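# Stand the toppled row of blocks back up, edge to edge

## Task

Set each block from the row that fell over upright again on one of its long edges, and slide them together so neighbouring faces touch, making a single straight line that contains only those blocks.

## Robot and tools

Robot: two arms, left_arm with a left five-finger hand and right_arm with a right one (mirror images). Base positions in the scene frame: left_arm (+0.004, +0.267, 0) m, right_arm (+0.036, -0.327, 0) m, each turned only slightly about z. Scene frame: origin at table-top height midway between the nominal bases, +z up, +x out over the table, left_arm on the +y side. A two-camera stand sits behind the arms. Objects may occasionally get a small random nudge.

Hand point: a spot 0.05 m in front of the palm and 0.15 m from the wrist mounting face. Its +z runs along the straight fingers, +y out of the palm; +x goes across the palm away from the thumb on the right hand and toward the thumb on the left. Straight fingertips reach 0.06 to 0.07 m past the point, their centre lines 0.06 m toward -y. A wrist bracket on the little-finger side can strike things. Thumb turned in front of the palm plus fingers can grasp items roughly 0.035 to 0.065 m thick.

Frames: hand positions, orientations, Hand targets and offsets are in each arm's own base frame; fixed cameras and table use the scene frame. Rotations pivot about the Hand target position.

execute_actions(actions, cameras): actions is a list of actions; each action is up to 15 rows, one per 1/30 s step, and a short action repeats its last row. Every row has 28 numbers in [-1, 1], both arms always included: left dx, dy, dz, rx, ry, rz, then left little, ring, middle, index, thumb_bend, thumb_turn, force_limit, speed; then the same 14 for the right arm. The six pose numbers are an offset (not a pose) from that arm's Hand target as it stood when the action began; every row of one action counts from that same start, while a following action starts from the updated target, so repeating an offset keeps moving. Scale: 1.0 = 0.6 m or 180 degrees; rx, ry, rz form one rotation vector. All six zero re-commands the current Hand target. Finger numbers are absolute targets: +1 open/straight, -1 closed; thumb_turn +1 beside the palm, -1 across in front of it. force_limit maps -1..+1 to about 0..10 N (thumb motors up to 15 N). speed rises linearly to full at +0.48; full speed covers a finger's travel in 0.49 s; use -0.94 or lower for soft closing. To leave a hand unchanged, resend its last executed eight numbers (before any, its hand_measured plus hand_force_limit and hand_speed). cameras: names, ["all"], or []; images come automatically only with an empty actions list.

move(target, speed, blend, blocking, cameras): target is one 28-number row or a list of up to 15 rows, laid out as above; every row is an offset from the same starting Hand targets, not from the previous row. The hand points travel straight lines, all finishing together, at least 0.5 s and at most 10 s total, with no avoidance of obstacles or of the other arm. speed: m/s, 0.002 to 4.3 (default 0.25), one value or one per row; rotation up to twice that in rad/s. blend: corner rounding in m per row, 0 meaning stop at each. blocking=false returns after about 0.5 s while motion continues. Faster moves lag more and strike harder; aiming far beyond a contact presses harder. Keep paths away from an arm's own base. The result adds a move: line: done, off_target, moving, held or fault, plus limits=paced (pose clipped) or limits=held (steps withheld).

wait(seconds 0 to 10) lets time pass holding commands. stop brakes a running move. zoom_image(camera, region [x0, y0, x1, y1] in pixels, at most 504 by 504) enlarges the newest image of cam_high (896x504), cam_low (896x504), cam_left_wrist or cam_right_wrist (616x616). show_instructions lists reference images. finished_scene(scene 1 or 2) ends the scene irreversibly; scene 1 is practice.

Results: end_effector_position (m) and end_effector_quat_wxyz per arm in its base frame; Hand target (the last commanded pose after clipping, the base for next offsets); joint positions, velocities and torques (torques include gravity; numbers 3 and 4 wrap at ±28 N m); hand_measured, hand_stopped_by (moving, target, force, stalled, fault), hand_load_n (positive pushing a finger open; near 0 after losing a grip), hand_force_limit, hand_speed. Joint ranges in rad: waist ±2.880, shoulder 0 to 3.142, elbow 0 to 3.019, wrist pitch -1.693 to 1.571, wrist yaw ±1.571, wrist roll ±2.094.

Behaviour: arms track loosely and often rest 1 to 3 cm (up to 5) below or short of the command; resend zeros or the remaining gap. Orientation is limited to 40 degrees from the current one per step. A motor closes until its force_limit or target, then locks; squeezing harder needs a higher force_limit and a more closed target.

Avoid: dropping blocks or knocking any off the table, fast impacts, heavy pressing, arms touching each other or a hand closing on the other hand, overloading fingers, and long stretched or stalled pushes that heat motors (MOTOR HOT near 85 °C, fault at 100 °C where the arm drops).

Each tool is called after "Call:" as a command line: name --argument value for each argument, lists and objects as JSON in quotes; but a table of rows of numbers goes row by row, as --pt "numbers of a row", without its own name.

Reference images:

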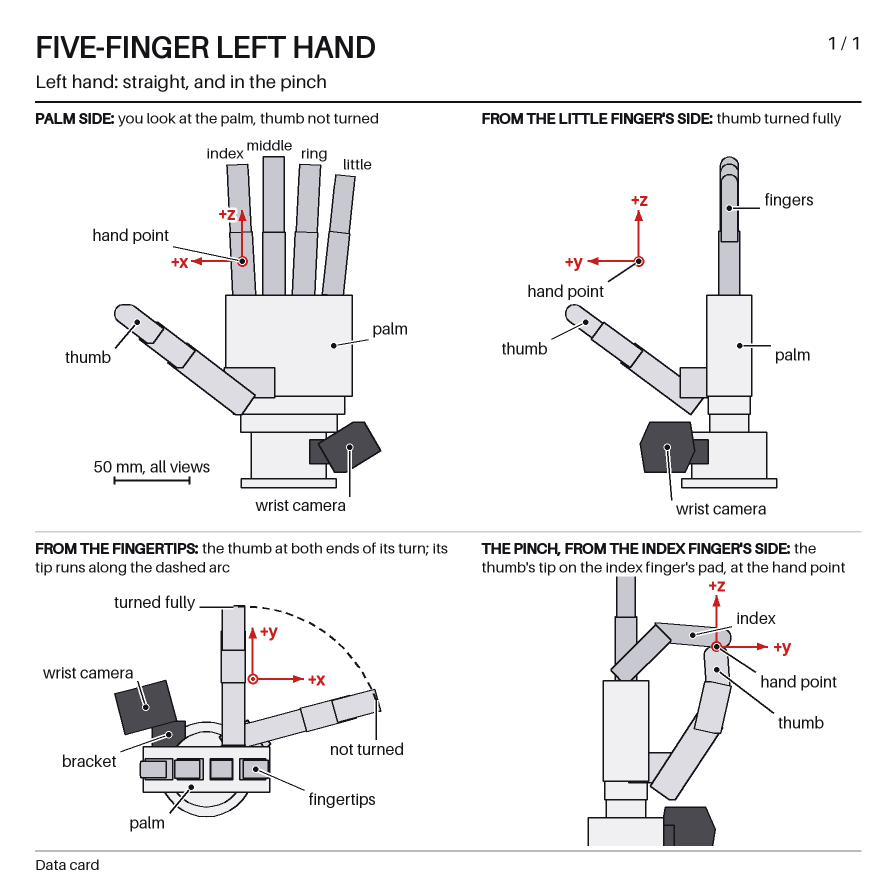

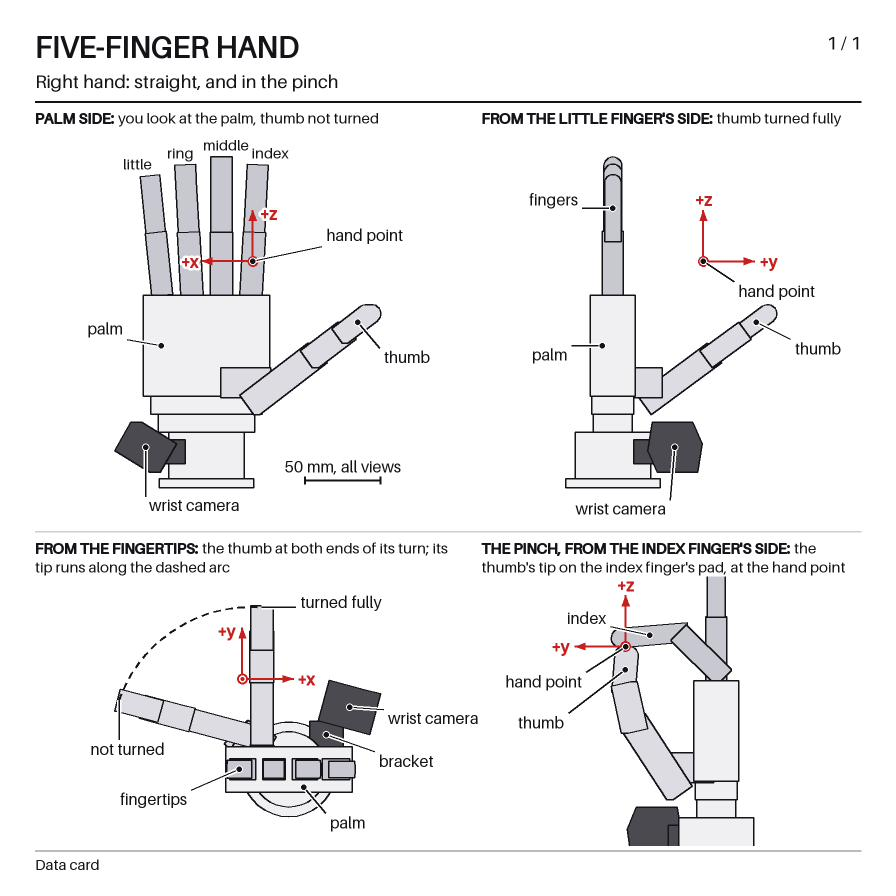

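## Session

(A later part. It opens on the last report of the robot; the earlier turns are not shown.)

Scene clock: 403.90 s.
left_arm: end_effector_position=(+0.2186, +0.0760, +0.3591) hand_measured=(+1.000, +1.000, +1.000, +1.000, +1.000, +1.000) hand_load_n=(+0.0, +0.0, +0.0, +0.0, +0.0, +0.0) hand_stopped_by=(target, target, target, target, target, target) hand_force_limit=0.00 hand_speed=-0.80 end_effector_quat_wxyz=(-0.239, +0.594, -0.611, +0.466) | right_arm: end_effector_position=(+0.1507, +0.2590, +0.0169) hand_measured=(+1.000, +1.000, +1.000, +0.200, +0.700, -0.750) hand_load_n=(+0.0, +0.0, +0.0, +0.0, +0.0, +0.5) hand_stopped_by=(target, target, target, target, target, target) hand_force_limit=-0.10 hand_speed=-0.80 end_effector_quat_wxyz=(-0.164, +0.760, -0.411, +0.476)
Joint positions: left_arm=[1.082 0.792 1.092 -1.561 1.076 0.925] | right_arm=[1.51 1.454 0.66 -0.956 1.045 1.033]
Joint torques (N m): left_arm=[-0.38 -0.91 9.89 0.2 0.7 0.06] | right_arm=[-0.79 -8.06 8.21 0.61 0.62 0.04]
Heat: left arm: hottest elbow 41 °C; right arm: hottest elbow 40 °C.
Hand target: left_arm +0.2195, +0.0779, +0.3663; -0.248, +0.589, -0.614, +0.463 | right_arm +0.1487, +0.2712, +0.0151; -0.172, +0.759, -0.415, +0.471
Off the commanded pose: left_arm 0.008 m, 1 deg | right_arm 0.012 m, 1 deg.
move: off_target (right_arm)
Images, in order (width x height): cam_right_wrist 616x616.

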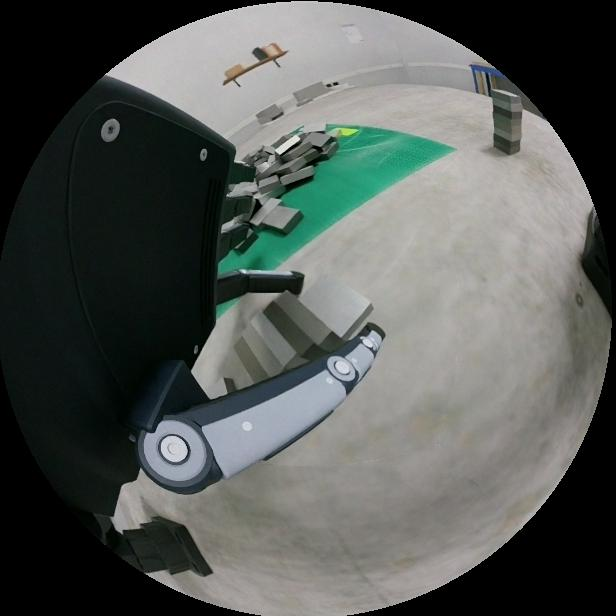

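Call:
move --target '[0,0,0,0,0,0,1,1,1,1,1,1,0,-0.8,-0.001,0.01,0.002,0,0,0,1,1,1,0.2,0.7,-0.75,-0.1,-0.8]' --speed 0.03 --cameras '["cam_right_wrist"]'

Call:
zoom_image --camera "cam_right_wrist" --region '[240, 230, 430, 390]'

Scene clock: 409.93 s.
left_arm: end_effector_position=(+0.2186, +0.0760, +0.3591) hand_measured=(+1.000, +1.000, +1.000, +1.000, +1.000, +1.000) hand_load_n=(+0.0, +0.0, -0.5, +0.0, +0.0, +0.0) hand_stopped_by=(target, target, target, target, target, target) hand_force_limit=0.00 hand_speed=-0.80 end_effector_quat_wxyz=(-0.239, +0.594, -0.611, +0.466) | right_arm: end_effector_position=(+0.1508, +0.2593, +0.0163) hand_measured=(+1.000, +1.000, +1.000, +0.200, +0.700, -0.750) hand_load_n=(+0.0, +0.0, +0.0, -1.5, +0.0, +0.0) hand_stopped_by=(target, target, target, target, target, target) hand_force_limit=-0.10 hand_speed=-0.80 end_effector_quat_wxyz=(-0.163, +0.760, -0.409, +0.477)
Joint positions: left_arm=[1.082 0.792 1.092 -1.561 1.076 0.925] | right_arm=[1.511 1.459 0.661 -0.956 1.048 1.034]
Joint torques (N m): left_arm=[-0.38 -0.91 9.89 0.21 0.69 0.05] | right_arm=[-1.08 -7.41 9.51 0.17 0.56 0.1]
Heat: left arm: hottest elbow 41 °C; right arm: hottest elbow 40 °C.
Hand target: left_arm +0.2195, +0.0779, +0.3663; -0.248, +0.589, -0.614, +0.463 | right_arm +0.1480, +0.2771, +0.0162; -0.171, +0.759, -0.415, +0.471
Off the commanded pose: left_arm 0.008 m, 1 deg | right_arm 0.018 m, 1 deg.
move: off_target (right_arm)
Images, in order (width x height): cam_right_wrist 616x616.

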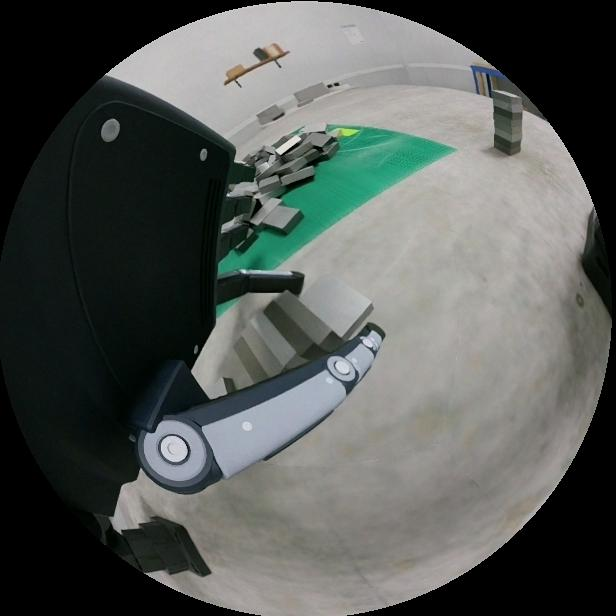

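Scaled by 2.653 from the camera's 616x616 image, which has a finer 880x880 frame.

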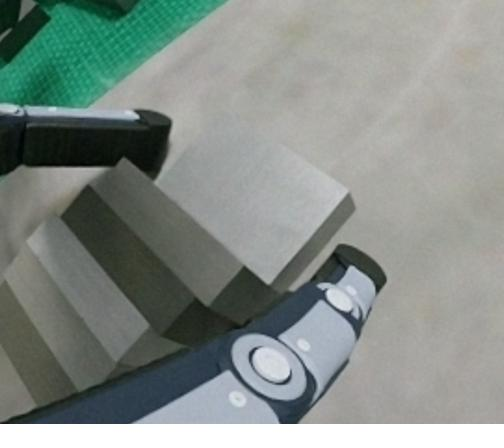

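Call:
move --target '[0,0,0,0,0,0,1,1,1,1,1,1,0,-0.8,0,0.0,0.012,0,0,0,1,1,1,0.2,0.7,-0.75,-0.1,-0.8]' --speed 0.03 --cameras '["cam_right_wrist"]'

Call:
zoom_image --camera "cam_right_wrist" --region '[240, 230, 430, 390]'

Scene clock: 421.60 s.
left_arm: end_effector_position=(+0.2186, +0.0760, +0.3591) hand_measured=(+1.000, +1.000, +1.000, +1.000, +1.000, +1.000) hand_load_n=(+0.0, +0.0, +0.0, +0.0, +0.0, +0.0) hand_stopped_by=(target, target, target, target, target, target) hand_force_limit=0.00 hand_speed=-0.80 end_effector_quat_wxyz=(-0.239, +0.594, -0.611, +0.466) | right_arm: end_effector_position=(+0.1499, +0.2607, +0.0183) hand_measured=(+1.000, +1.000, +1.000, +0.200, +0.700, -0.750) hand_load_n=(+0.0, +0.0, +0.0, +0.0, +0.0, +0.0) hand_stopped_by=(target, target, target, target, target, target) hand_force_limit=-0.10 hand_speed=-0.80 end_effector_quat_wxyz=(-0.162, +0.761, -0.409, +0.476)
Joint positions: left_arm=[1.082 0.792 1.092 -1.561 1.076 0.925] | right_arm=[1.513 1.459 0.67 -0.97 1.044 1.037]
Joint torques (N m): left_arm=[-0.38 -0.85 9.89 0.2 0.69 0.06] | right_arm=[-0.73 -9 9.36 -0.38 0.66 -0.03]
Heat: left arm: hottest elbow 41 °C; right arm: hottest elbow 40 °C.
Hand target: left_arm +0.2195, +0.0779, +0.3663; -0.248, +0.589, -0.614, +0.463 | right_arm +0.1480, +0.2771, +0.0234; -0.172, +0.759, -0.415, +0.471
Off the commanded pose: left_arm 0.008 m, 1 deg | right_arm 0.017 m, 1 deg.
move: off_target (right_arm)
Images, in order (width x height): cam_right_wrist 616x616.

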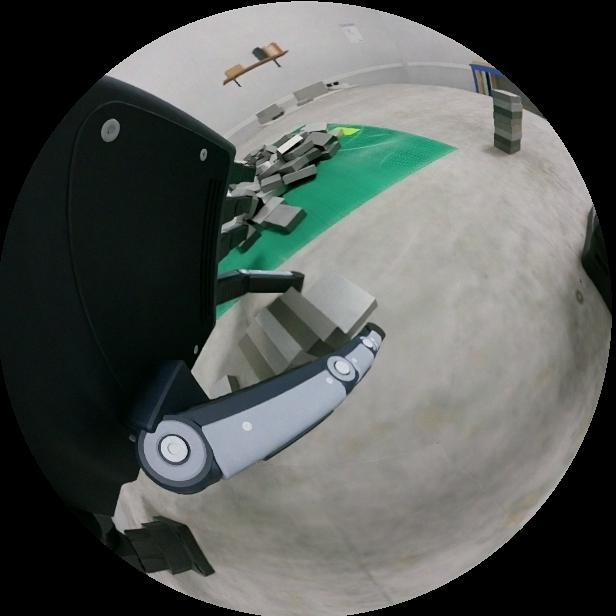

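Scaled by 2.653 from the camera's 616x616 image, which has a finer 880x880 frame.

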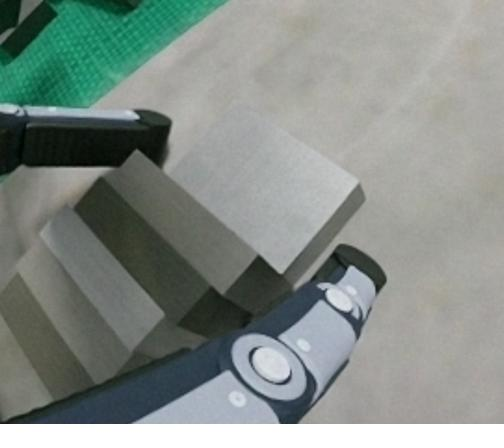

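Call:
move --target '[0,0,0,0,0,0,1,1,1,1,1,1,0,-0.8,0,-0.012,0,0,0,0,1,1,1,-0.4,0.7,-0.75,-0.1,-0.9]' --speed 0.03 --cameras '["cam_right_wrist"]'

Call:
zoom_image --camera "cam_right_wrist" --region '[240, 230, 430, 390]'

Scene clock: 428.87 s.
left_arm: end_effector_position=(+0.2186, +0.0760, +0.3591) hand_measured=(+1.000, +1.000, +1.000, +1.000, +1.000, +1.000) hand_load_n=(+0.0, +0.0, +0.0, +0.0, +0.0, +0.0) hand_stopped_by=(target, target, target, target, target, target) hand_force_limit=0.00 hand_speed=-0.80 end_effector_quat_wxyz=(-0.239, +0.594, -0.611, +0.466) | right_arm: end_effector_position=(+0.1499, +0.2607, +0.0183) hand_measured=(+1.000, +1.000, +1.000, -0.040, +0.700, -0.750) hand_load_n=(+0.0, +0.0, +0.0, +5.0, +4.0, -0.5) hand_stopped_by=(target, target, target, force, target, target) hand_force_limit=-0.10 hand_speed=-0.90 end_effector_quat_wxyz=(-0.162, +0.761, -0.409, +0.477)
Joint positions: left_arm=[1.082 0.792 1.092 -1.561 1.076 0.925] | right_arm=[1.513 1.459 0.67 -0.97 1.044 1.038]
Joint torques (N m): left_arm=[-0.32 -0.91 9.89 0.2 0.7 0.06] | right_arm=[-1.38 -9.64 7.71 0.01 0.6 0.07]
Heat: left arm: hottest elbow 41 °C; right arm: hottest elbow 41 °C.
Hand target: left_arm +0.2195, +0.0779, +0.3663; -0.248, +0.589, -0.614, +0.463 | right_arm +0.1480, +0.2700, +0.0234; -0.172, +0.759, -0.415, +0.471
Off the commanded pose: left_arm 0.008 m, 1 deg | right_arm 0.011 m, 1 deg.
move: off_target (right_arm)
Images, in order (width x height): cam_right_wrist 616x616.

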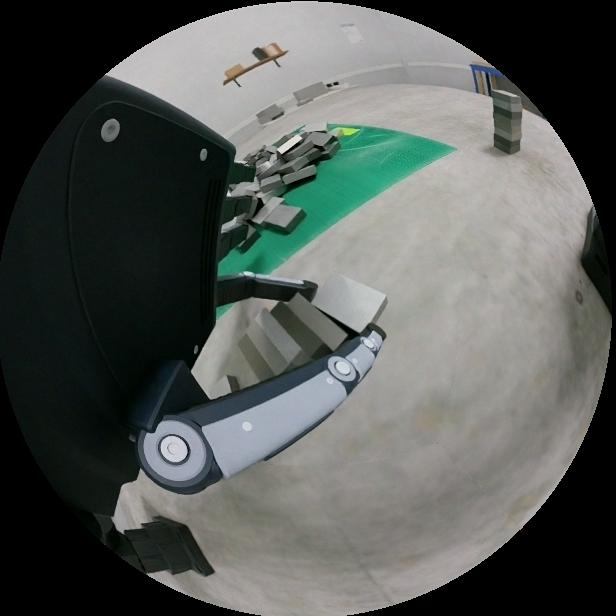

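Scaled by 2.653 from the camera's 616x616 image, which has a finer 880x880 frame.

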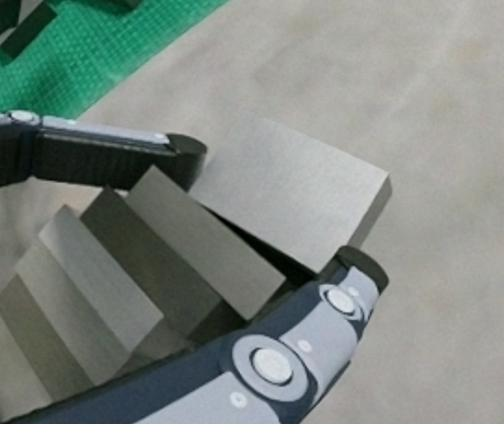

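Call:
move --pt "0 0 0 0 0 0 1 1 1 1 1 1 0 -0.8 0 -0.012 0.08 0 0 0 1 1 1 -0.4 0.7 -0.75 -0.1 -0.9" --pt "0 0 0 0 0 0 1 1 1 1 1 1 0 -0.8 0.01 -0.075 0.17 0 0 0 1 1 1 -0.4 0.7 -0.75 -0.1 -0.9" --speed '[0.04,0.08]' --blend '[0.02,0]' --cameras '["cam_right_wrist","cam_high"]'

Call:
zoom_image --camera "cam_right_wrist" --region '[240, 230, 430, 390]'

Call:
zoom_image --camera "cam_high" --region '[560, 170, 660, 290]'

Scene clock: 439.17 s.
left_arm: end_effector_position=(+0.2186, +0.0760, +0.3591) hand_measured=(+1.000, +1.000, +1.000, +1.000, +1.000, +1.000) hand_load_n=(+0.0, +0.0, +0.0, +0.0, +0.0, +0.0) hand_stopped_by=(target, target, target, target, target, target) hand_force_limit=0.00 hand_speed=-0.80 end_effector_quat_wxyz=(-0.239, +0.594, -0.611, +0.466) | right_arm: end_effector_position=(+0.1510, +0.2123, +0.1090) hand_measured=(+1.000, +1.000, +1.000, -0.040, +0.700, -0.750) hand_load_n=(+0.0, +0.0, +0.0, +0.0, +0.0, +0.0) hand_stopped_by=(target, target, target, force, target, target) hand_force_limit=-0.10 hand_speed=-0.90 end_effector_quat_wxyz=(-0.158, +0.763, -0.406, +0.477)
Joint positions: left_arm=[1.082 0.792 1.092 -1.561 1.076 0.925] | right_arm=[1.496 1.137 0.681 -1.278 1.045 0.998]
Joint torques (N m): left_arm=[-0.38 -0.91 9.89 0.2 0.7 0.05] | right_arm=[-1.73 -7.06 11.69 -0.1 0.8 -0.22]
Heat: left arm: hottest elbow 41 °C; right arm: hottest elbow 42 °C.
Hand target: left_arm +0.2195, +0.0779, +0.3663; -0.248, +0.589, -0.614, +0.463 | right_arm +0.1540, +0.2249, +0.1254; -0.172, +0.759, -0.415, +0.471
Off the commanded pose: left_arm 0.008 m, 1 deg | right_arm 0.021 m, 2 deg.
move: off_target (right_arm)
Images, in order (width x height): cam_high 896x504, cam_right_wrist 616x616.

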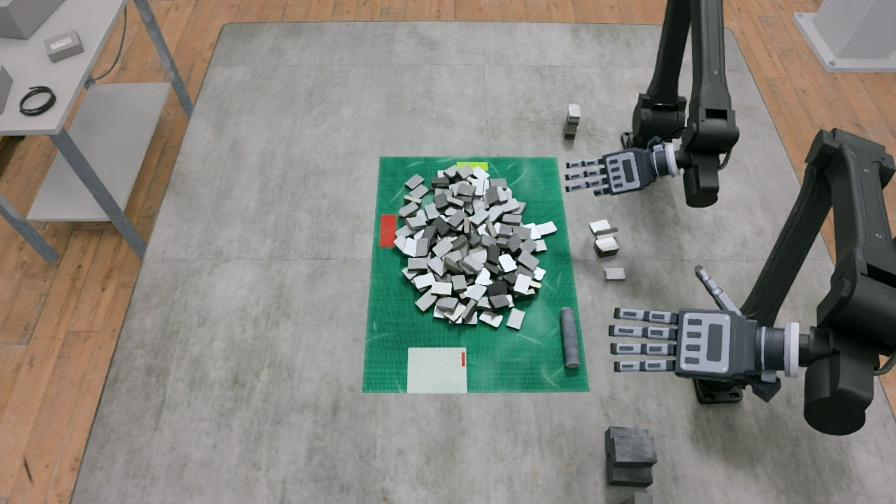

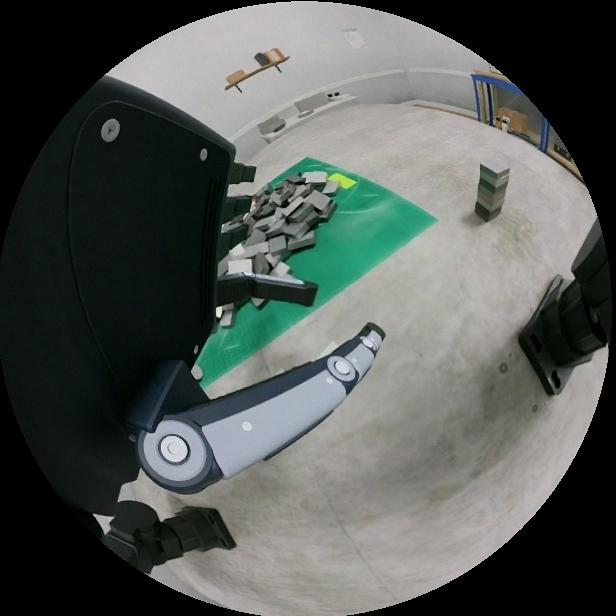

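Scaled by 2.653 from the camera's 616x616 image, which has a finer 880x880 frame.

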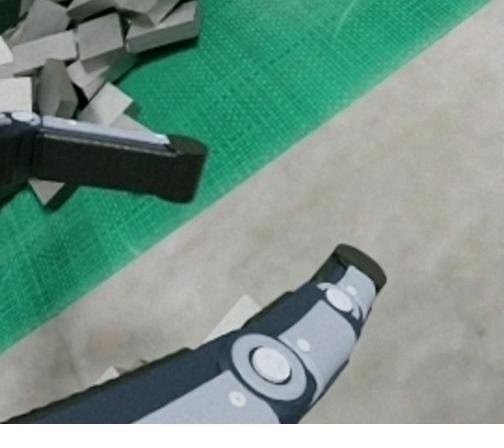

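Scaled by 4.200 from the camera's 896x504 image, which has a finer 1280x720 frame.

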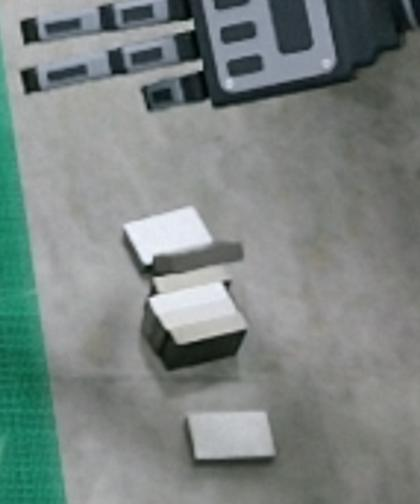

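Call:
zoom_image --camera "cam_high" --region '[580, 212, 630, 262]'

Call:
zoom_image --camera "cam_low" --region '[360, 190, 480, 290]'

Scaled by 10.080 from the camera's 896x504 image, which has a finer 1280x720 frame.

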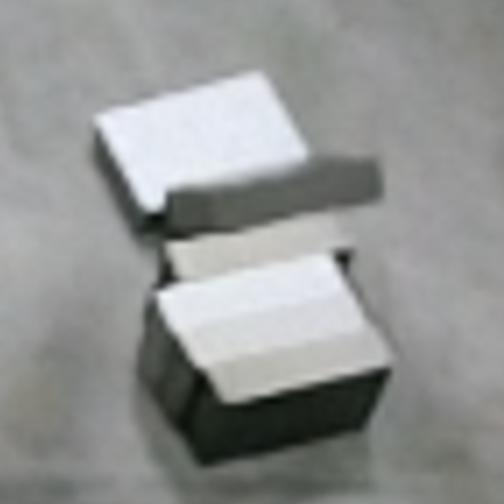

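This scene's latest camera images include none from cam_low. They are from: cam_high, cam_right_wrist. cam_low's image comes with the result of a call that names it in "cameras".

Call:
wait --seconds 0 --cameras '["all"]'

Call:
zoom_image --camera "cam_low" --region '[400, 200, 480, 280]'

Scene clock: 454.17 s.
left_arm: end_effector_position=(+0.2186, +0.0760, +0.3591) hand_measured=(+1.000, +1.000, +1.000, +1.000, +1.000, +1.000) hand_load_n=(+0.0, +0.0, +0.0, +0.0, +0.0, +0.0) hand_stopped_by=(target, target, target, target, target, target) hand_force_limit=0.00 hand_speed=-0.80 end_effector_quat_wxyz=(-0.239, +0.594, -0.611, +0.466) | right_arm: end_effector_position=(+0.1510, +0.2122, +0.1090) hand_measured=(+1.000, +1.000, +1.000, -0.040, +0.700, -0.750) hand_load_n=(+0.0, +0.0, +0.0, +0.0, +0.0, +0.0) hand_stopped_by=(target, target, target, force, target, target) hand_force_limit=-0.10 hand_speed=-0.90 end_effector_quat_wxyz=(-0.158, +0.763, -0.406, +0.477)
Joint positions: left_arm=[1.082 0.792 1.092 -1.561 1.076 0.925] | right_arm=[1.496 1.137 0.681 -1.279 1.045 0.998]
Joint torques (N m): left_arm=[-0.38 -0.85 9.88 0.23 0.7 0.06] | right_arm=[-1.61 -6.95 11.64 0.08 0.81 -0.26]
Heat: left arm: hottest elbow 41 °C; right arm: hottest elbow 45 °C.
Hand target: left_arm +0.2195, +0.0779, +0.3663; -0.248, +0.589, -0.614, +0.463 | right_arm +0.1540, +0.2249, +0.1254; -0.172, +0.759, -0.415, +0.471
Off the commanded pose: left_arm 0.008 m, 1 deg | right_arm 0.021 m, 2 deg.

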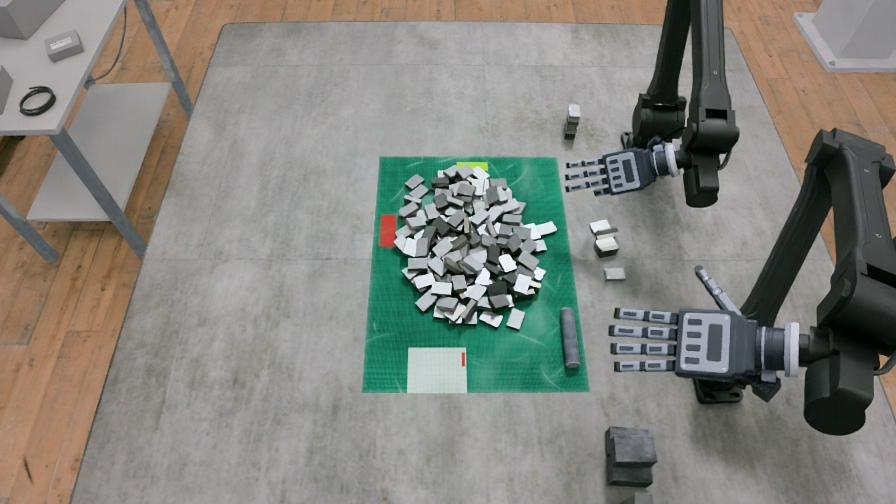

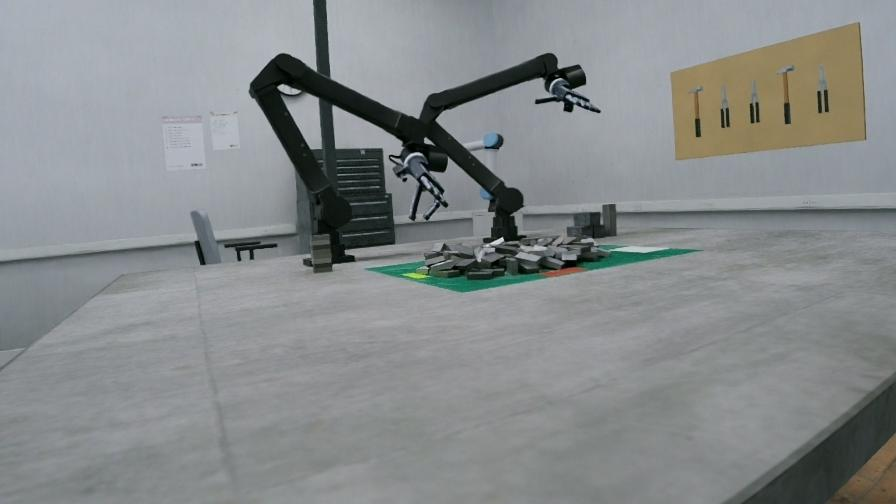

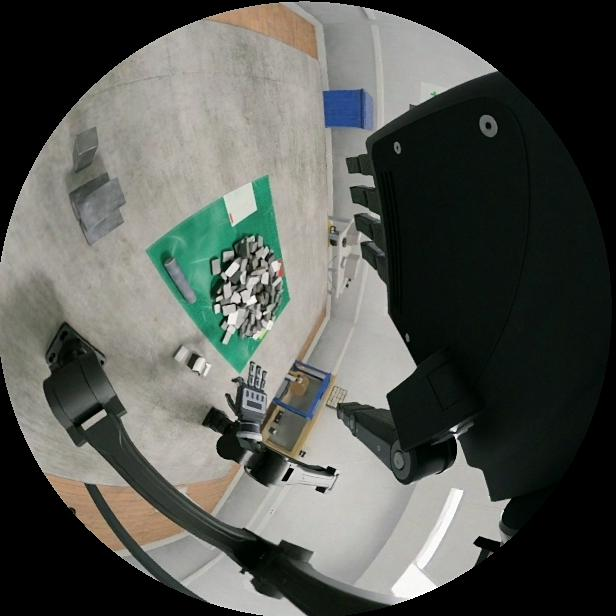

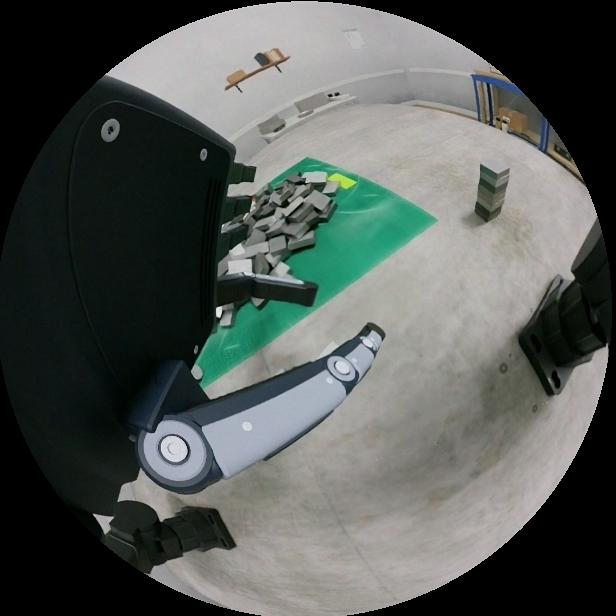

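Scaled by 6.300 from the camera's 896x504 image, which has a finer 1280x720 frame.

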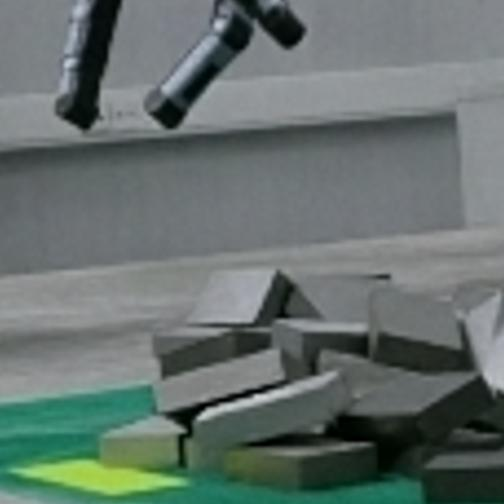

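Call:
zoom_image --camera "cam_left_wrist" --region '[165, 335, 225, 385]'

Call:
zoom_image --camera "cam_right_wrist" --region '[260, 330, 380, 400]'

Scaled by 8.400 from the camera's 616x616 image, which has a finer 880x880 frame.

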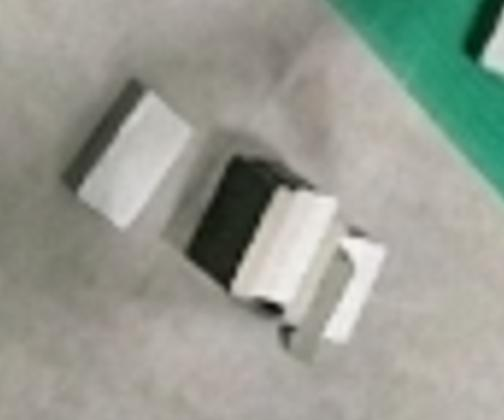

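Scaled by 4.200 from the camera's 616x616 image, which has a finer 880x880 frame.

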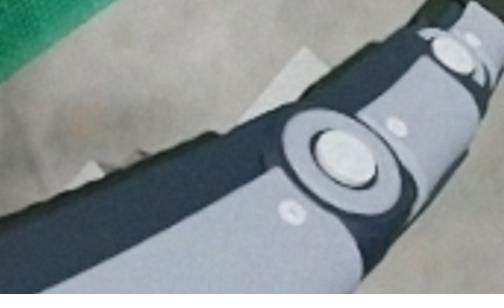

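Call:
move --pt "0 0 0 0 0 0 1 1 1 1 1 1 0 -0.8 -0.02 0 0.08 0 0 0 1 1 1 0.2 0.7 -0.75 -0.1 -0.8" --pt "0 0 0 0 0 0 1 1 1 1 1 1 0 -0.8 -0.045 0.0585 0.1243 -0.1024 0.0949 0.4033 1 1 1 0.2 0.7 -0.75 -0.1 -0.8" --speed 0.2 --blend '[0.03,0]' --cameras '["cam_right_wrist","cam_high"]'

Call:
zoom_image --camera "cam_right_wrist" --region '[245, 240, 375, 345]'

Scene clock: 473.30 s.
left_arm: end_effector_position=(+0.2186, +0.0760, +0.3591) hand_measured=(+1.000, +1.000, +1.000, +1.000, +1.000, +1.000) hand_load_n=(+0.0, +0.0, +0.0, +0.0, +0.0, +0.0) hand_stopped_by=(target, target, target, target, target, target) hand_force_limit=0.00 hand_speed=-0.80 end_effector_quat_wxyz=(-0.239, +0.594, -0.611, +0.466) | right_arm: end_effector_position=(+0.1217, +0.2507, +0.1757) hand_measured=(+1.000, +1.000, +1.000, +0.200, +0.700, -0.750) hand_load_n=(+0.0, +0.0, +0.0, +0.0, +0.0, +0.0) hand_stopped_by=(target, target, target, target, target, target) hand_force_limit=-0.10 hand_speed=-0.80 end_effector_quat_wxyz=(-0.224, +0.935, +0.168, +0.216)
Joint positions: left_arm=[1.082 0.792 1.092 -1.561 1.076 0.925] | right_arm=[1.301 0.768 0.732 -0.926 0.187 -0.684]
Joint torques (N m): left_arm=[-0.32 -0.85 9.89 0.2 0.69 0.05] | right_arm=[-1.85 -3.84 14.48 1.31 0.02 -0.24]
Heat: left arm: hottest elbow 42 °C; right arm: hottest elbow 47 °C.
Hand target: left_arm +0.2195, +0.0779, +0.3663; -0.248, +0.589, -0.614, +0.463 | right_arm +0.1270, +0.2600, +0.1999; -0.241, +0.929, +0.167, +0.225
Off the commanded pose: left_arm 0.008 m, 1 deg | right_arm 0.027 m, 2 deg.
move: off_target (right_arm); blend cut to 0.0248 m at target 1
Images, in order (width x height): cam_high 896x504, cam_right_wrist 616x616.

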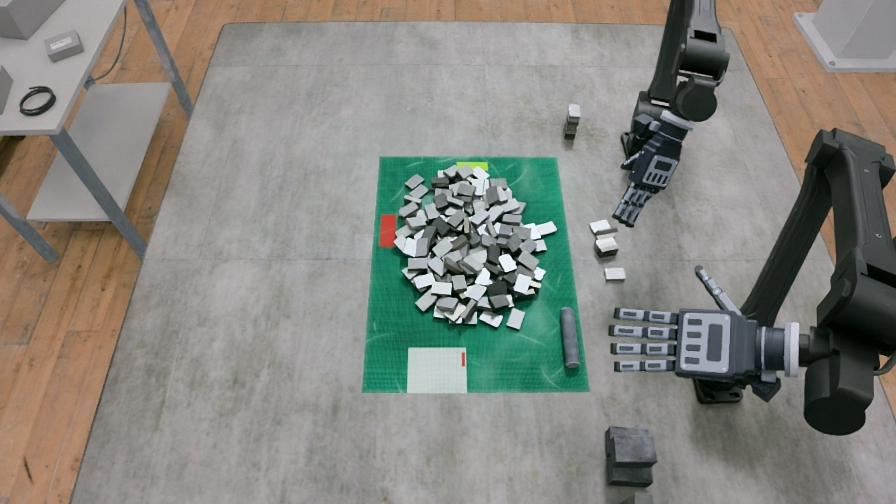

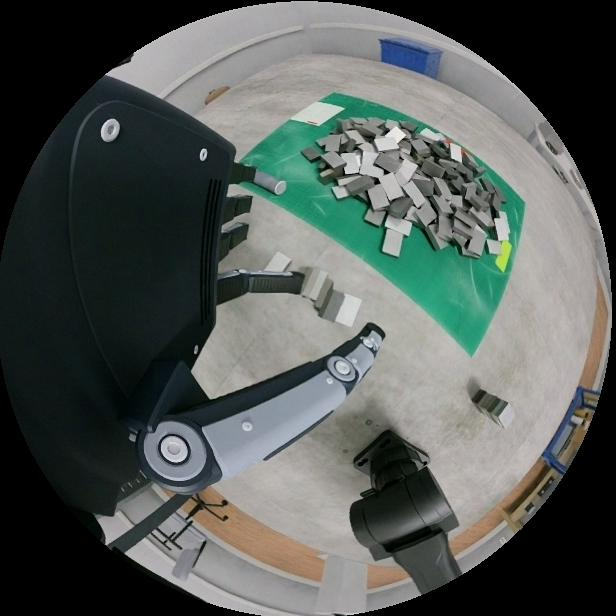

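Scaled by 3.877 from the camera's 616x616 image, which has a finer 880x880 frame.

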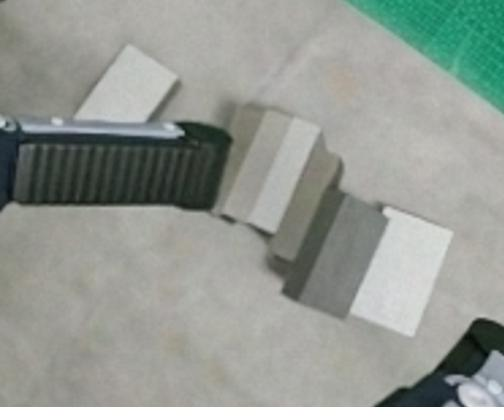

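Call:
zoom_image --camera "cam_right_wrist" --region '[300, 260, 370, 330]'

Scaled by 7.200 from the camera's 616x616 image, which has a finer 880x880 frame.

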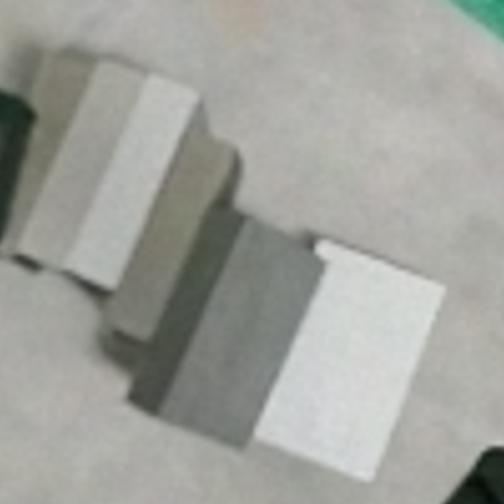

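Call:
move --pt "0 0 0 0 0 0 1 1 1 1 1 1 0 -0.8 0.045 -0.015 -0.09 0.1024 -0.0949 -0.4033 1 1 1 0.2 0.85 -0.75 -0.1 -0.8" --pt "0 0 0 0 0 0 1 1 1 1 1 1 0 -0.8 0.0517 -0.01 -0.26 0.1024 -0.0949 -0.4033 1 1 1 0.2 0.85 -0.75 -0.1 -0.8" --speed '[0.2,0.12]' --blend '[0.02,0]' --cameras '["cam_right_wrist","cam_high"]'

Call:
zoom_image --camera "cam_right_wrist" --region '[240, 230, 430, 390]'

Call:
zoom_image --camera "cam_high" --region '[560, 200, 640, 260]'

Scene clock: 566.33 s.
left_arm: end_effector_position=(+0.2186, +0.0760, +0.3591) hand_measured=(+1.000, +1.000, +1.000, +1.000, +1.000, +1.000) hand_load_n=(+0.0, +0.0, +0.0, +0.0, +0.0, +0.0) hand_stopped_by=(target, target, target, target, target, target) hand_force_limit=0.00 hand_speed=-0.80 end_effector_quat_wxyz=(-0.239, +0.594, -0.611, +0.466) | right_arm: end_effector_position=(+0.1561, +0.2542, +0.0482) hand_measured=(+1.000, +1.000, +1.000, +0.200, +0.850, -0.750) hand_load_n=(+0.0, +0.0, +0.0, +0.0, +0.0, +0.5) hand_stopped_by=(target, target, target, target, target, target) hand_force_limit=-0.10 hand_speed=-0.80 end_effector_quat_wxyz=(-0.176, +0.760, -0.416, +0.468)
Joint positions: left_arm=[1.082 0.792 1.092 -1.561 1.076 0.925] | right_arm=[1.488 1.335 0.66 -0.997 1.044 0.977]
Joint torques (N m): left_arm=[-0.38 -0.91 9.89 0.21 0.69 0.05] | right_arm=[-2.2 -7.18 7.15 0.75 0.82 -0.09]
Heat: left arm: hottest elbow 42 °C; right arm: hottest elbow 54 °C.
Hand target: left_arm +0.2195, +0.0779, +0.3663; -0.248, +0.589, -0.614, +0.463 | right_arm +0.1581, +0.2539, +0.0440; -0.171, +0.759, -0.415, +0.471
Off the commanded pose: left_arm 0.008 m, 1 deg | right_arm 0.005 m, 1 deg.
move: done
Images, in order (width x height): cam_high 896x504, cam_right_wrist 616x616.

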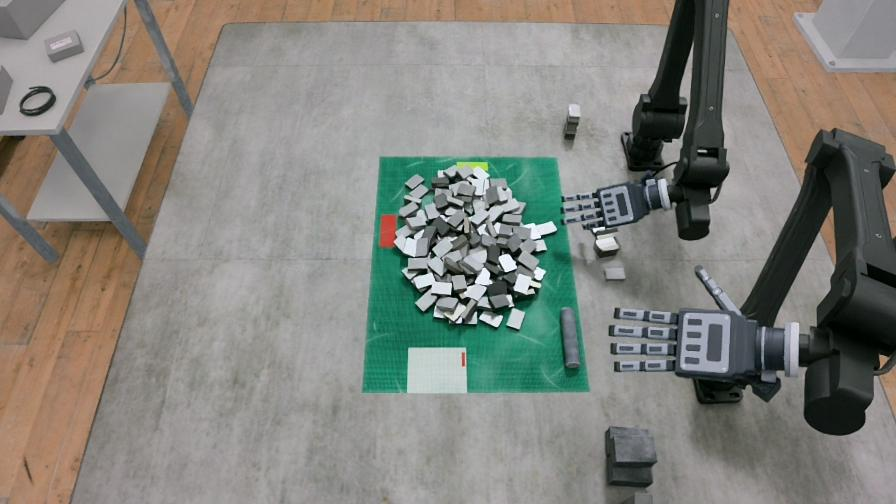

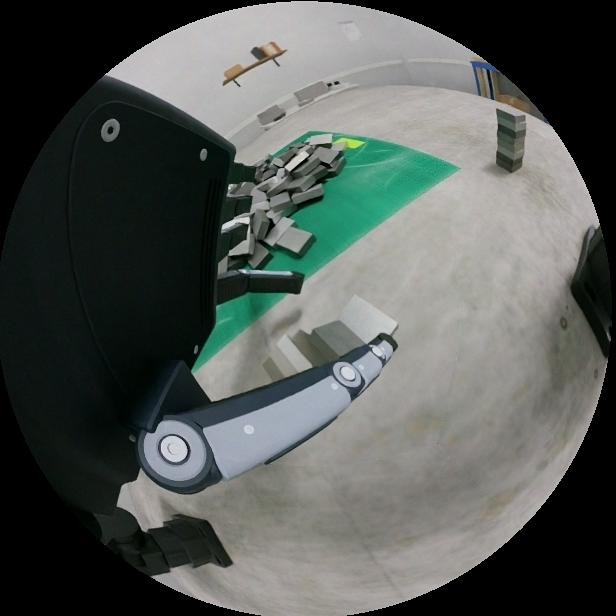

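Scaled by 2.653 from the camera's 616x616 image, which has a finer 880x880 frame.

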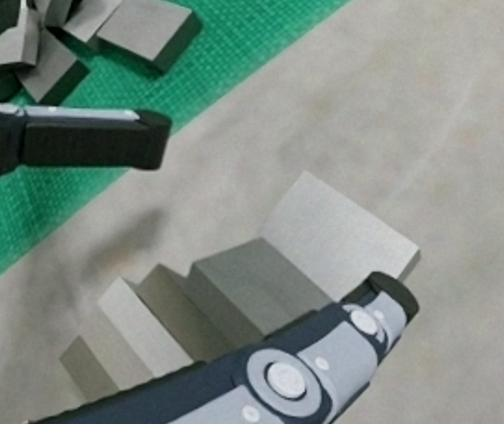

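Scaled by 6.300 from the camera's 896x504 image, which has a finer 1280x720 frame.

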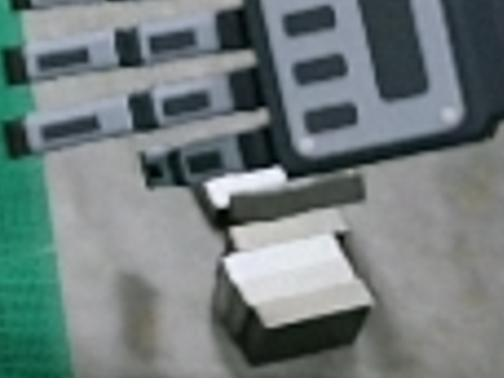

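Call:
move --target '[0,0,0,0,0,0,1,1,1,1,1,1,0,-0.8,0.015,-0.003,-0.0283,0,0,0,1,1,1,0.2,0.85,-0.75,-0.1,-0.8]' --speed 0.05 --cameras '["cam_right_wrist"]'

Call:
zoom_image --camera "cam_right_wrist" --region '[240, 230, 430, 390]'

Scene clock: 582.30 s.
left_arm: end_effector_position=(+0.2186, +0.0760, +0.3591) hand_measured=(+1.000, +1.000, +1.000, +1.000, +1.000, +1.000) hand_load_n=(+0.0, +0.0, +0.0, +0.0, +0.0, +0.0) hand_stopped_by=(target, target, target, target, target, target) hand_force_limit=0.00 hand_speed=-0.80 end_effector_quat_wxyz=(-0.239, +0.594, -0.611, +0.466) | right_arm: end_effector_position=(+0.1645, +0.2549, +0.0318) hand_measured=(+1.000, +1.000, +1.000, +0.200, +0.850, -0.750) hand_load_n=(+0.0, -0.5, +0.0, +0.0, +0.0, +0.5) hand_stopped_by=(target, target, target, target, target, target) hand_force_limit=-0.10 hand_speed=-0.80 end_effector_quat_wxyz=(-0.180, +0.758, -0.419, +0.467)
Joint positions: left_arm=[1.082 0.792 1.092 -1.561 1.076 0.925] | right_arm=[1.46 1.361 0.629 -0.885 1.047 0.926]
Joint torques (N m): left_arm=[-0.32 -0.85 9.88 0.21 0.69 0.05] | right_arm=[-2.02 -7.06 6.65 0.96 0.8 -0.21]
Heat: left arm: hottest elbow 42 °C; right arm: hottest elbow 50 °C.
Hand target: left_arm +0.2195, +0.0779, +0.3663; -0.248, +0.589, -0.614, +0.463 | right_arm +0.1671, +0.2521, +0.0269; -0.172, +0.759, -0.415, +0.471
Off the commanded pose: left_arm 0.008 m, 1 deg | right_arm 0.006 m, 1 deg.
move: done
Images, in order (width x height): cam_right_wrist 616x616.

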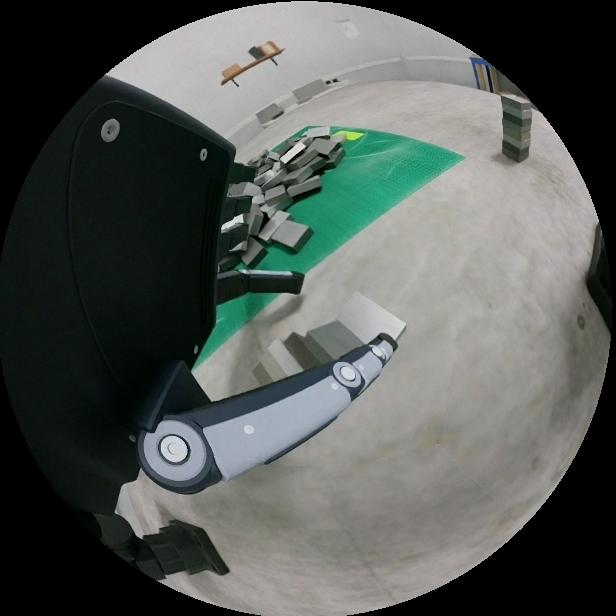

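Scaled by 2.653 from the camera's 616x616 image, which has a finer 880x880 frame.

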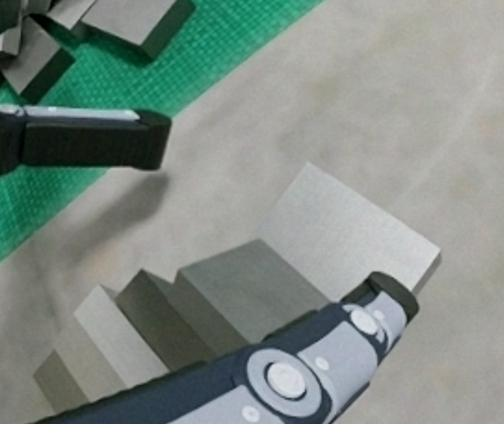

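Call:
move --target '[0,0,0,0,0,0,1,1,1,1,1,1,0,-0.8,-0.0125,-0.002,-0.0117,0,0,0,1,1,1,0.2,0.85,-0.75,-0.1,-0.8]' --speed 0.04 --cameras '["cam_right_wrist"]'

Call:
zoom_image --camera "cam_right_wrist" --region '[240, 230, 430, 390]'

Scene clock: 591.27 s.
left_arm: end_effector_position=(+0.2186, +0.0760, +0.3591) hand_measured=(+1.000, +1.000, +1.000, +1.000, +1.000, +1.000) hand_load_n=(+0.0, +0.0, +0.0, +0.0, +0.0, -0.5) hand_stopped_by=(target, target, target, target, target, target) hand_force_limit=0.00 hand_speed=-0.80 end_effector_quat_wxyz=(-0.239, +0.594, -0.611, +0.466) | right_arm: end_effector_position=(+0.1619, +0.2524, +0.0251) hand_measured=(+1.000, +1.000, +1.000, +0.200, +0.850, -0.750) hand_load_n=(+0.0, +0.0, +0.0, +0.0, +0.0, -0.5) hand_stopped_by=(target, target, target, target, target, target) hand_force_limit=-0.10 hand_speed=-0.80 end_effector_quat_wxyz=(-0.176, +0.758, -0.418, +0.468)
Joint positions: left_arm=[1.082 0.792 1.092 -1.561 1.076 0.925] | right_arm=[1.468 1.38 0.623 -0.885 1.047 0.947]
Joint torques (N m): left_arm=[-0.32 -0.91 9.89 0.2 0.69 0.06] | right_arm=[-0.67 -7.18 6.37 0.25 0.77 0.05]
Heat: left arm: hottest elbow 42 °C; right arm: hottest elbow 49 °C.
Hand target: left_arm +0.2195, +0.0779, +0.3663; -0.248, +0.589, -0.614, +0.463 | right_arm +0.1595, +0.2510, +0.0200; -0.172, +0.759, -0.415, +0.471
Off the commanded pose: left_arm 0.008 m, 1 deg | right_arm 0.006 m, 1 deg.
move: done
Images, in order (width x height): cam_right_wrist 616x616.

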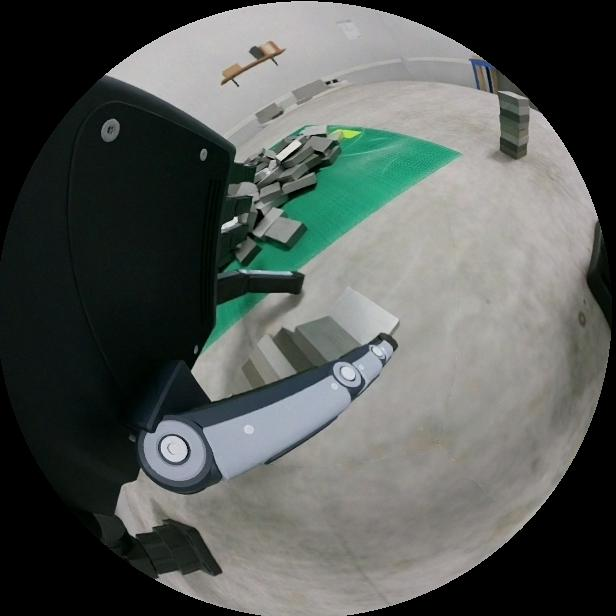

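Scaled by 2.653 from the camera's 616x616 image, which has a finer 880x880 frame.

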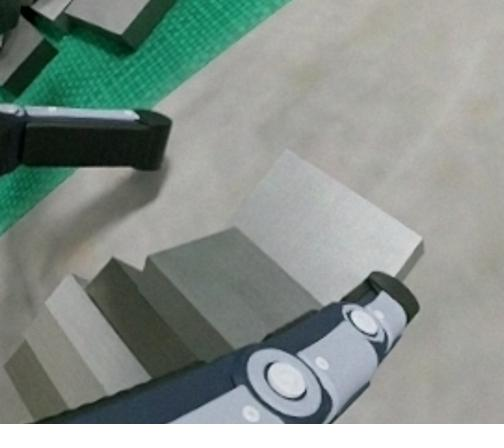

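Call:
move --pt "0 0 0 0 0 0 1 1 1 1 1 1 0 -0.8 -0.0125 0 0 0 0 0 1 1 1 0.2 0.85 -0.75 -0.1 -0.8" --pt "0 0 0 0 0 0 1 1 1 1 1 1 0 -0.8 -0.0125 0 -0.0085 0 0 0 1 1 1 0.2 0.85 -0.75 -0.1 -0.8" --speed 0.04 --cameras '["cam_right_wrist"]'

Call:
zoom_image --camera "cam_right_wrist" --region '[240, 230, 430, 390]'

Scene clock: 597.47 s.
left_arm: end_effector_position=(+0.2186, +0.0760, +0.3591) hand_measured=(+1.000, +1.000, +1.000, +1.000, +1.000, +1.000) hand_load_n=(+0.0, +0.0, +0.0, +0.0, +0.0, +0.0) hand_stopped_by=(target, target, target, target, target, target) hand_force_limit=0.00 hand_speed=-0.80 end_effector_quat_wxyz=(-0.239, +0.594, -0.611, +0.466) | right_arm: end_effector_position=(+0.1545, +0.2494, +0.0202) hand_measured=(+1.000, +1.000, +1.000, +0.200, +0.850, -0.750) hand_load_n=(+0.0, +0.0, +0.0, +0.0, +0.0, +0.0) hand_stopped_by=(target, target, target, target, target, target) hand_force_limit=-0.10 hand_speed=-0.80 end_effector_quat_wxyz=(-0.172, +0.758, -0.416, +0.472)
Joint positions: left_arm=[1.082 0.792 1.092 -1.561 1.076 0.925] | right_arm=[1.494 1.402 0.623 -0.922 1.047 1.002]
Joint torques (N m): left_arm=[-0.32 -0.91 9.88 0.21 0.69 0.05] | right_arm=[-0.03 -6.77 6.26 0.62 0.7 0.06]
Heat: left arm: hottest elbow 42 °C; right arm: hottest elbow 48 °C.
Hand target: left_arm +0.2195, +0.0779, +0.3663; -0.248, +0.589, -0.614, +0.463 | right_arm +0.1520, +0.2510, +0.0148; -0.172, +0.759, -0.415, +0.471
Off the commanded pose: left_arm 0.008 m, 1 deg | right_arm 0.006 m, 0 deg.
move: done
Images, in order (width x height): cam_right_wrist 616x616.

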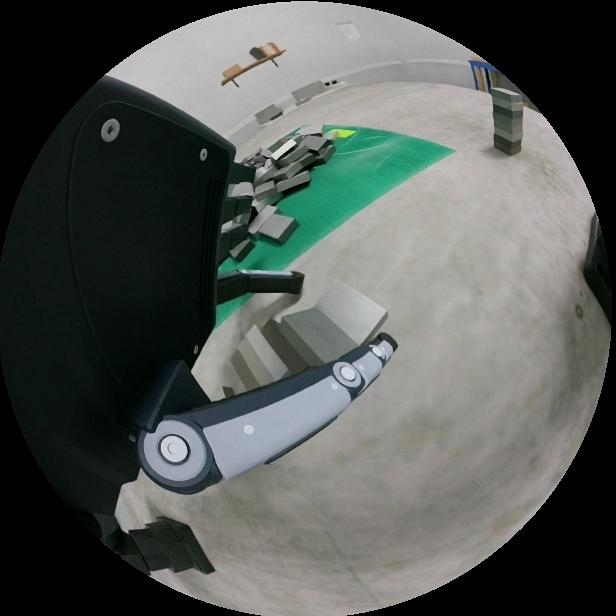

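Scaled by 2.653 from the camera's 616x616 image, which has a finer 880x880 frame.

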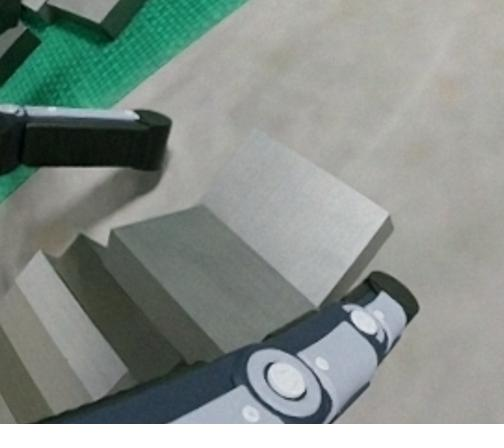

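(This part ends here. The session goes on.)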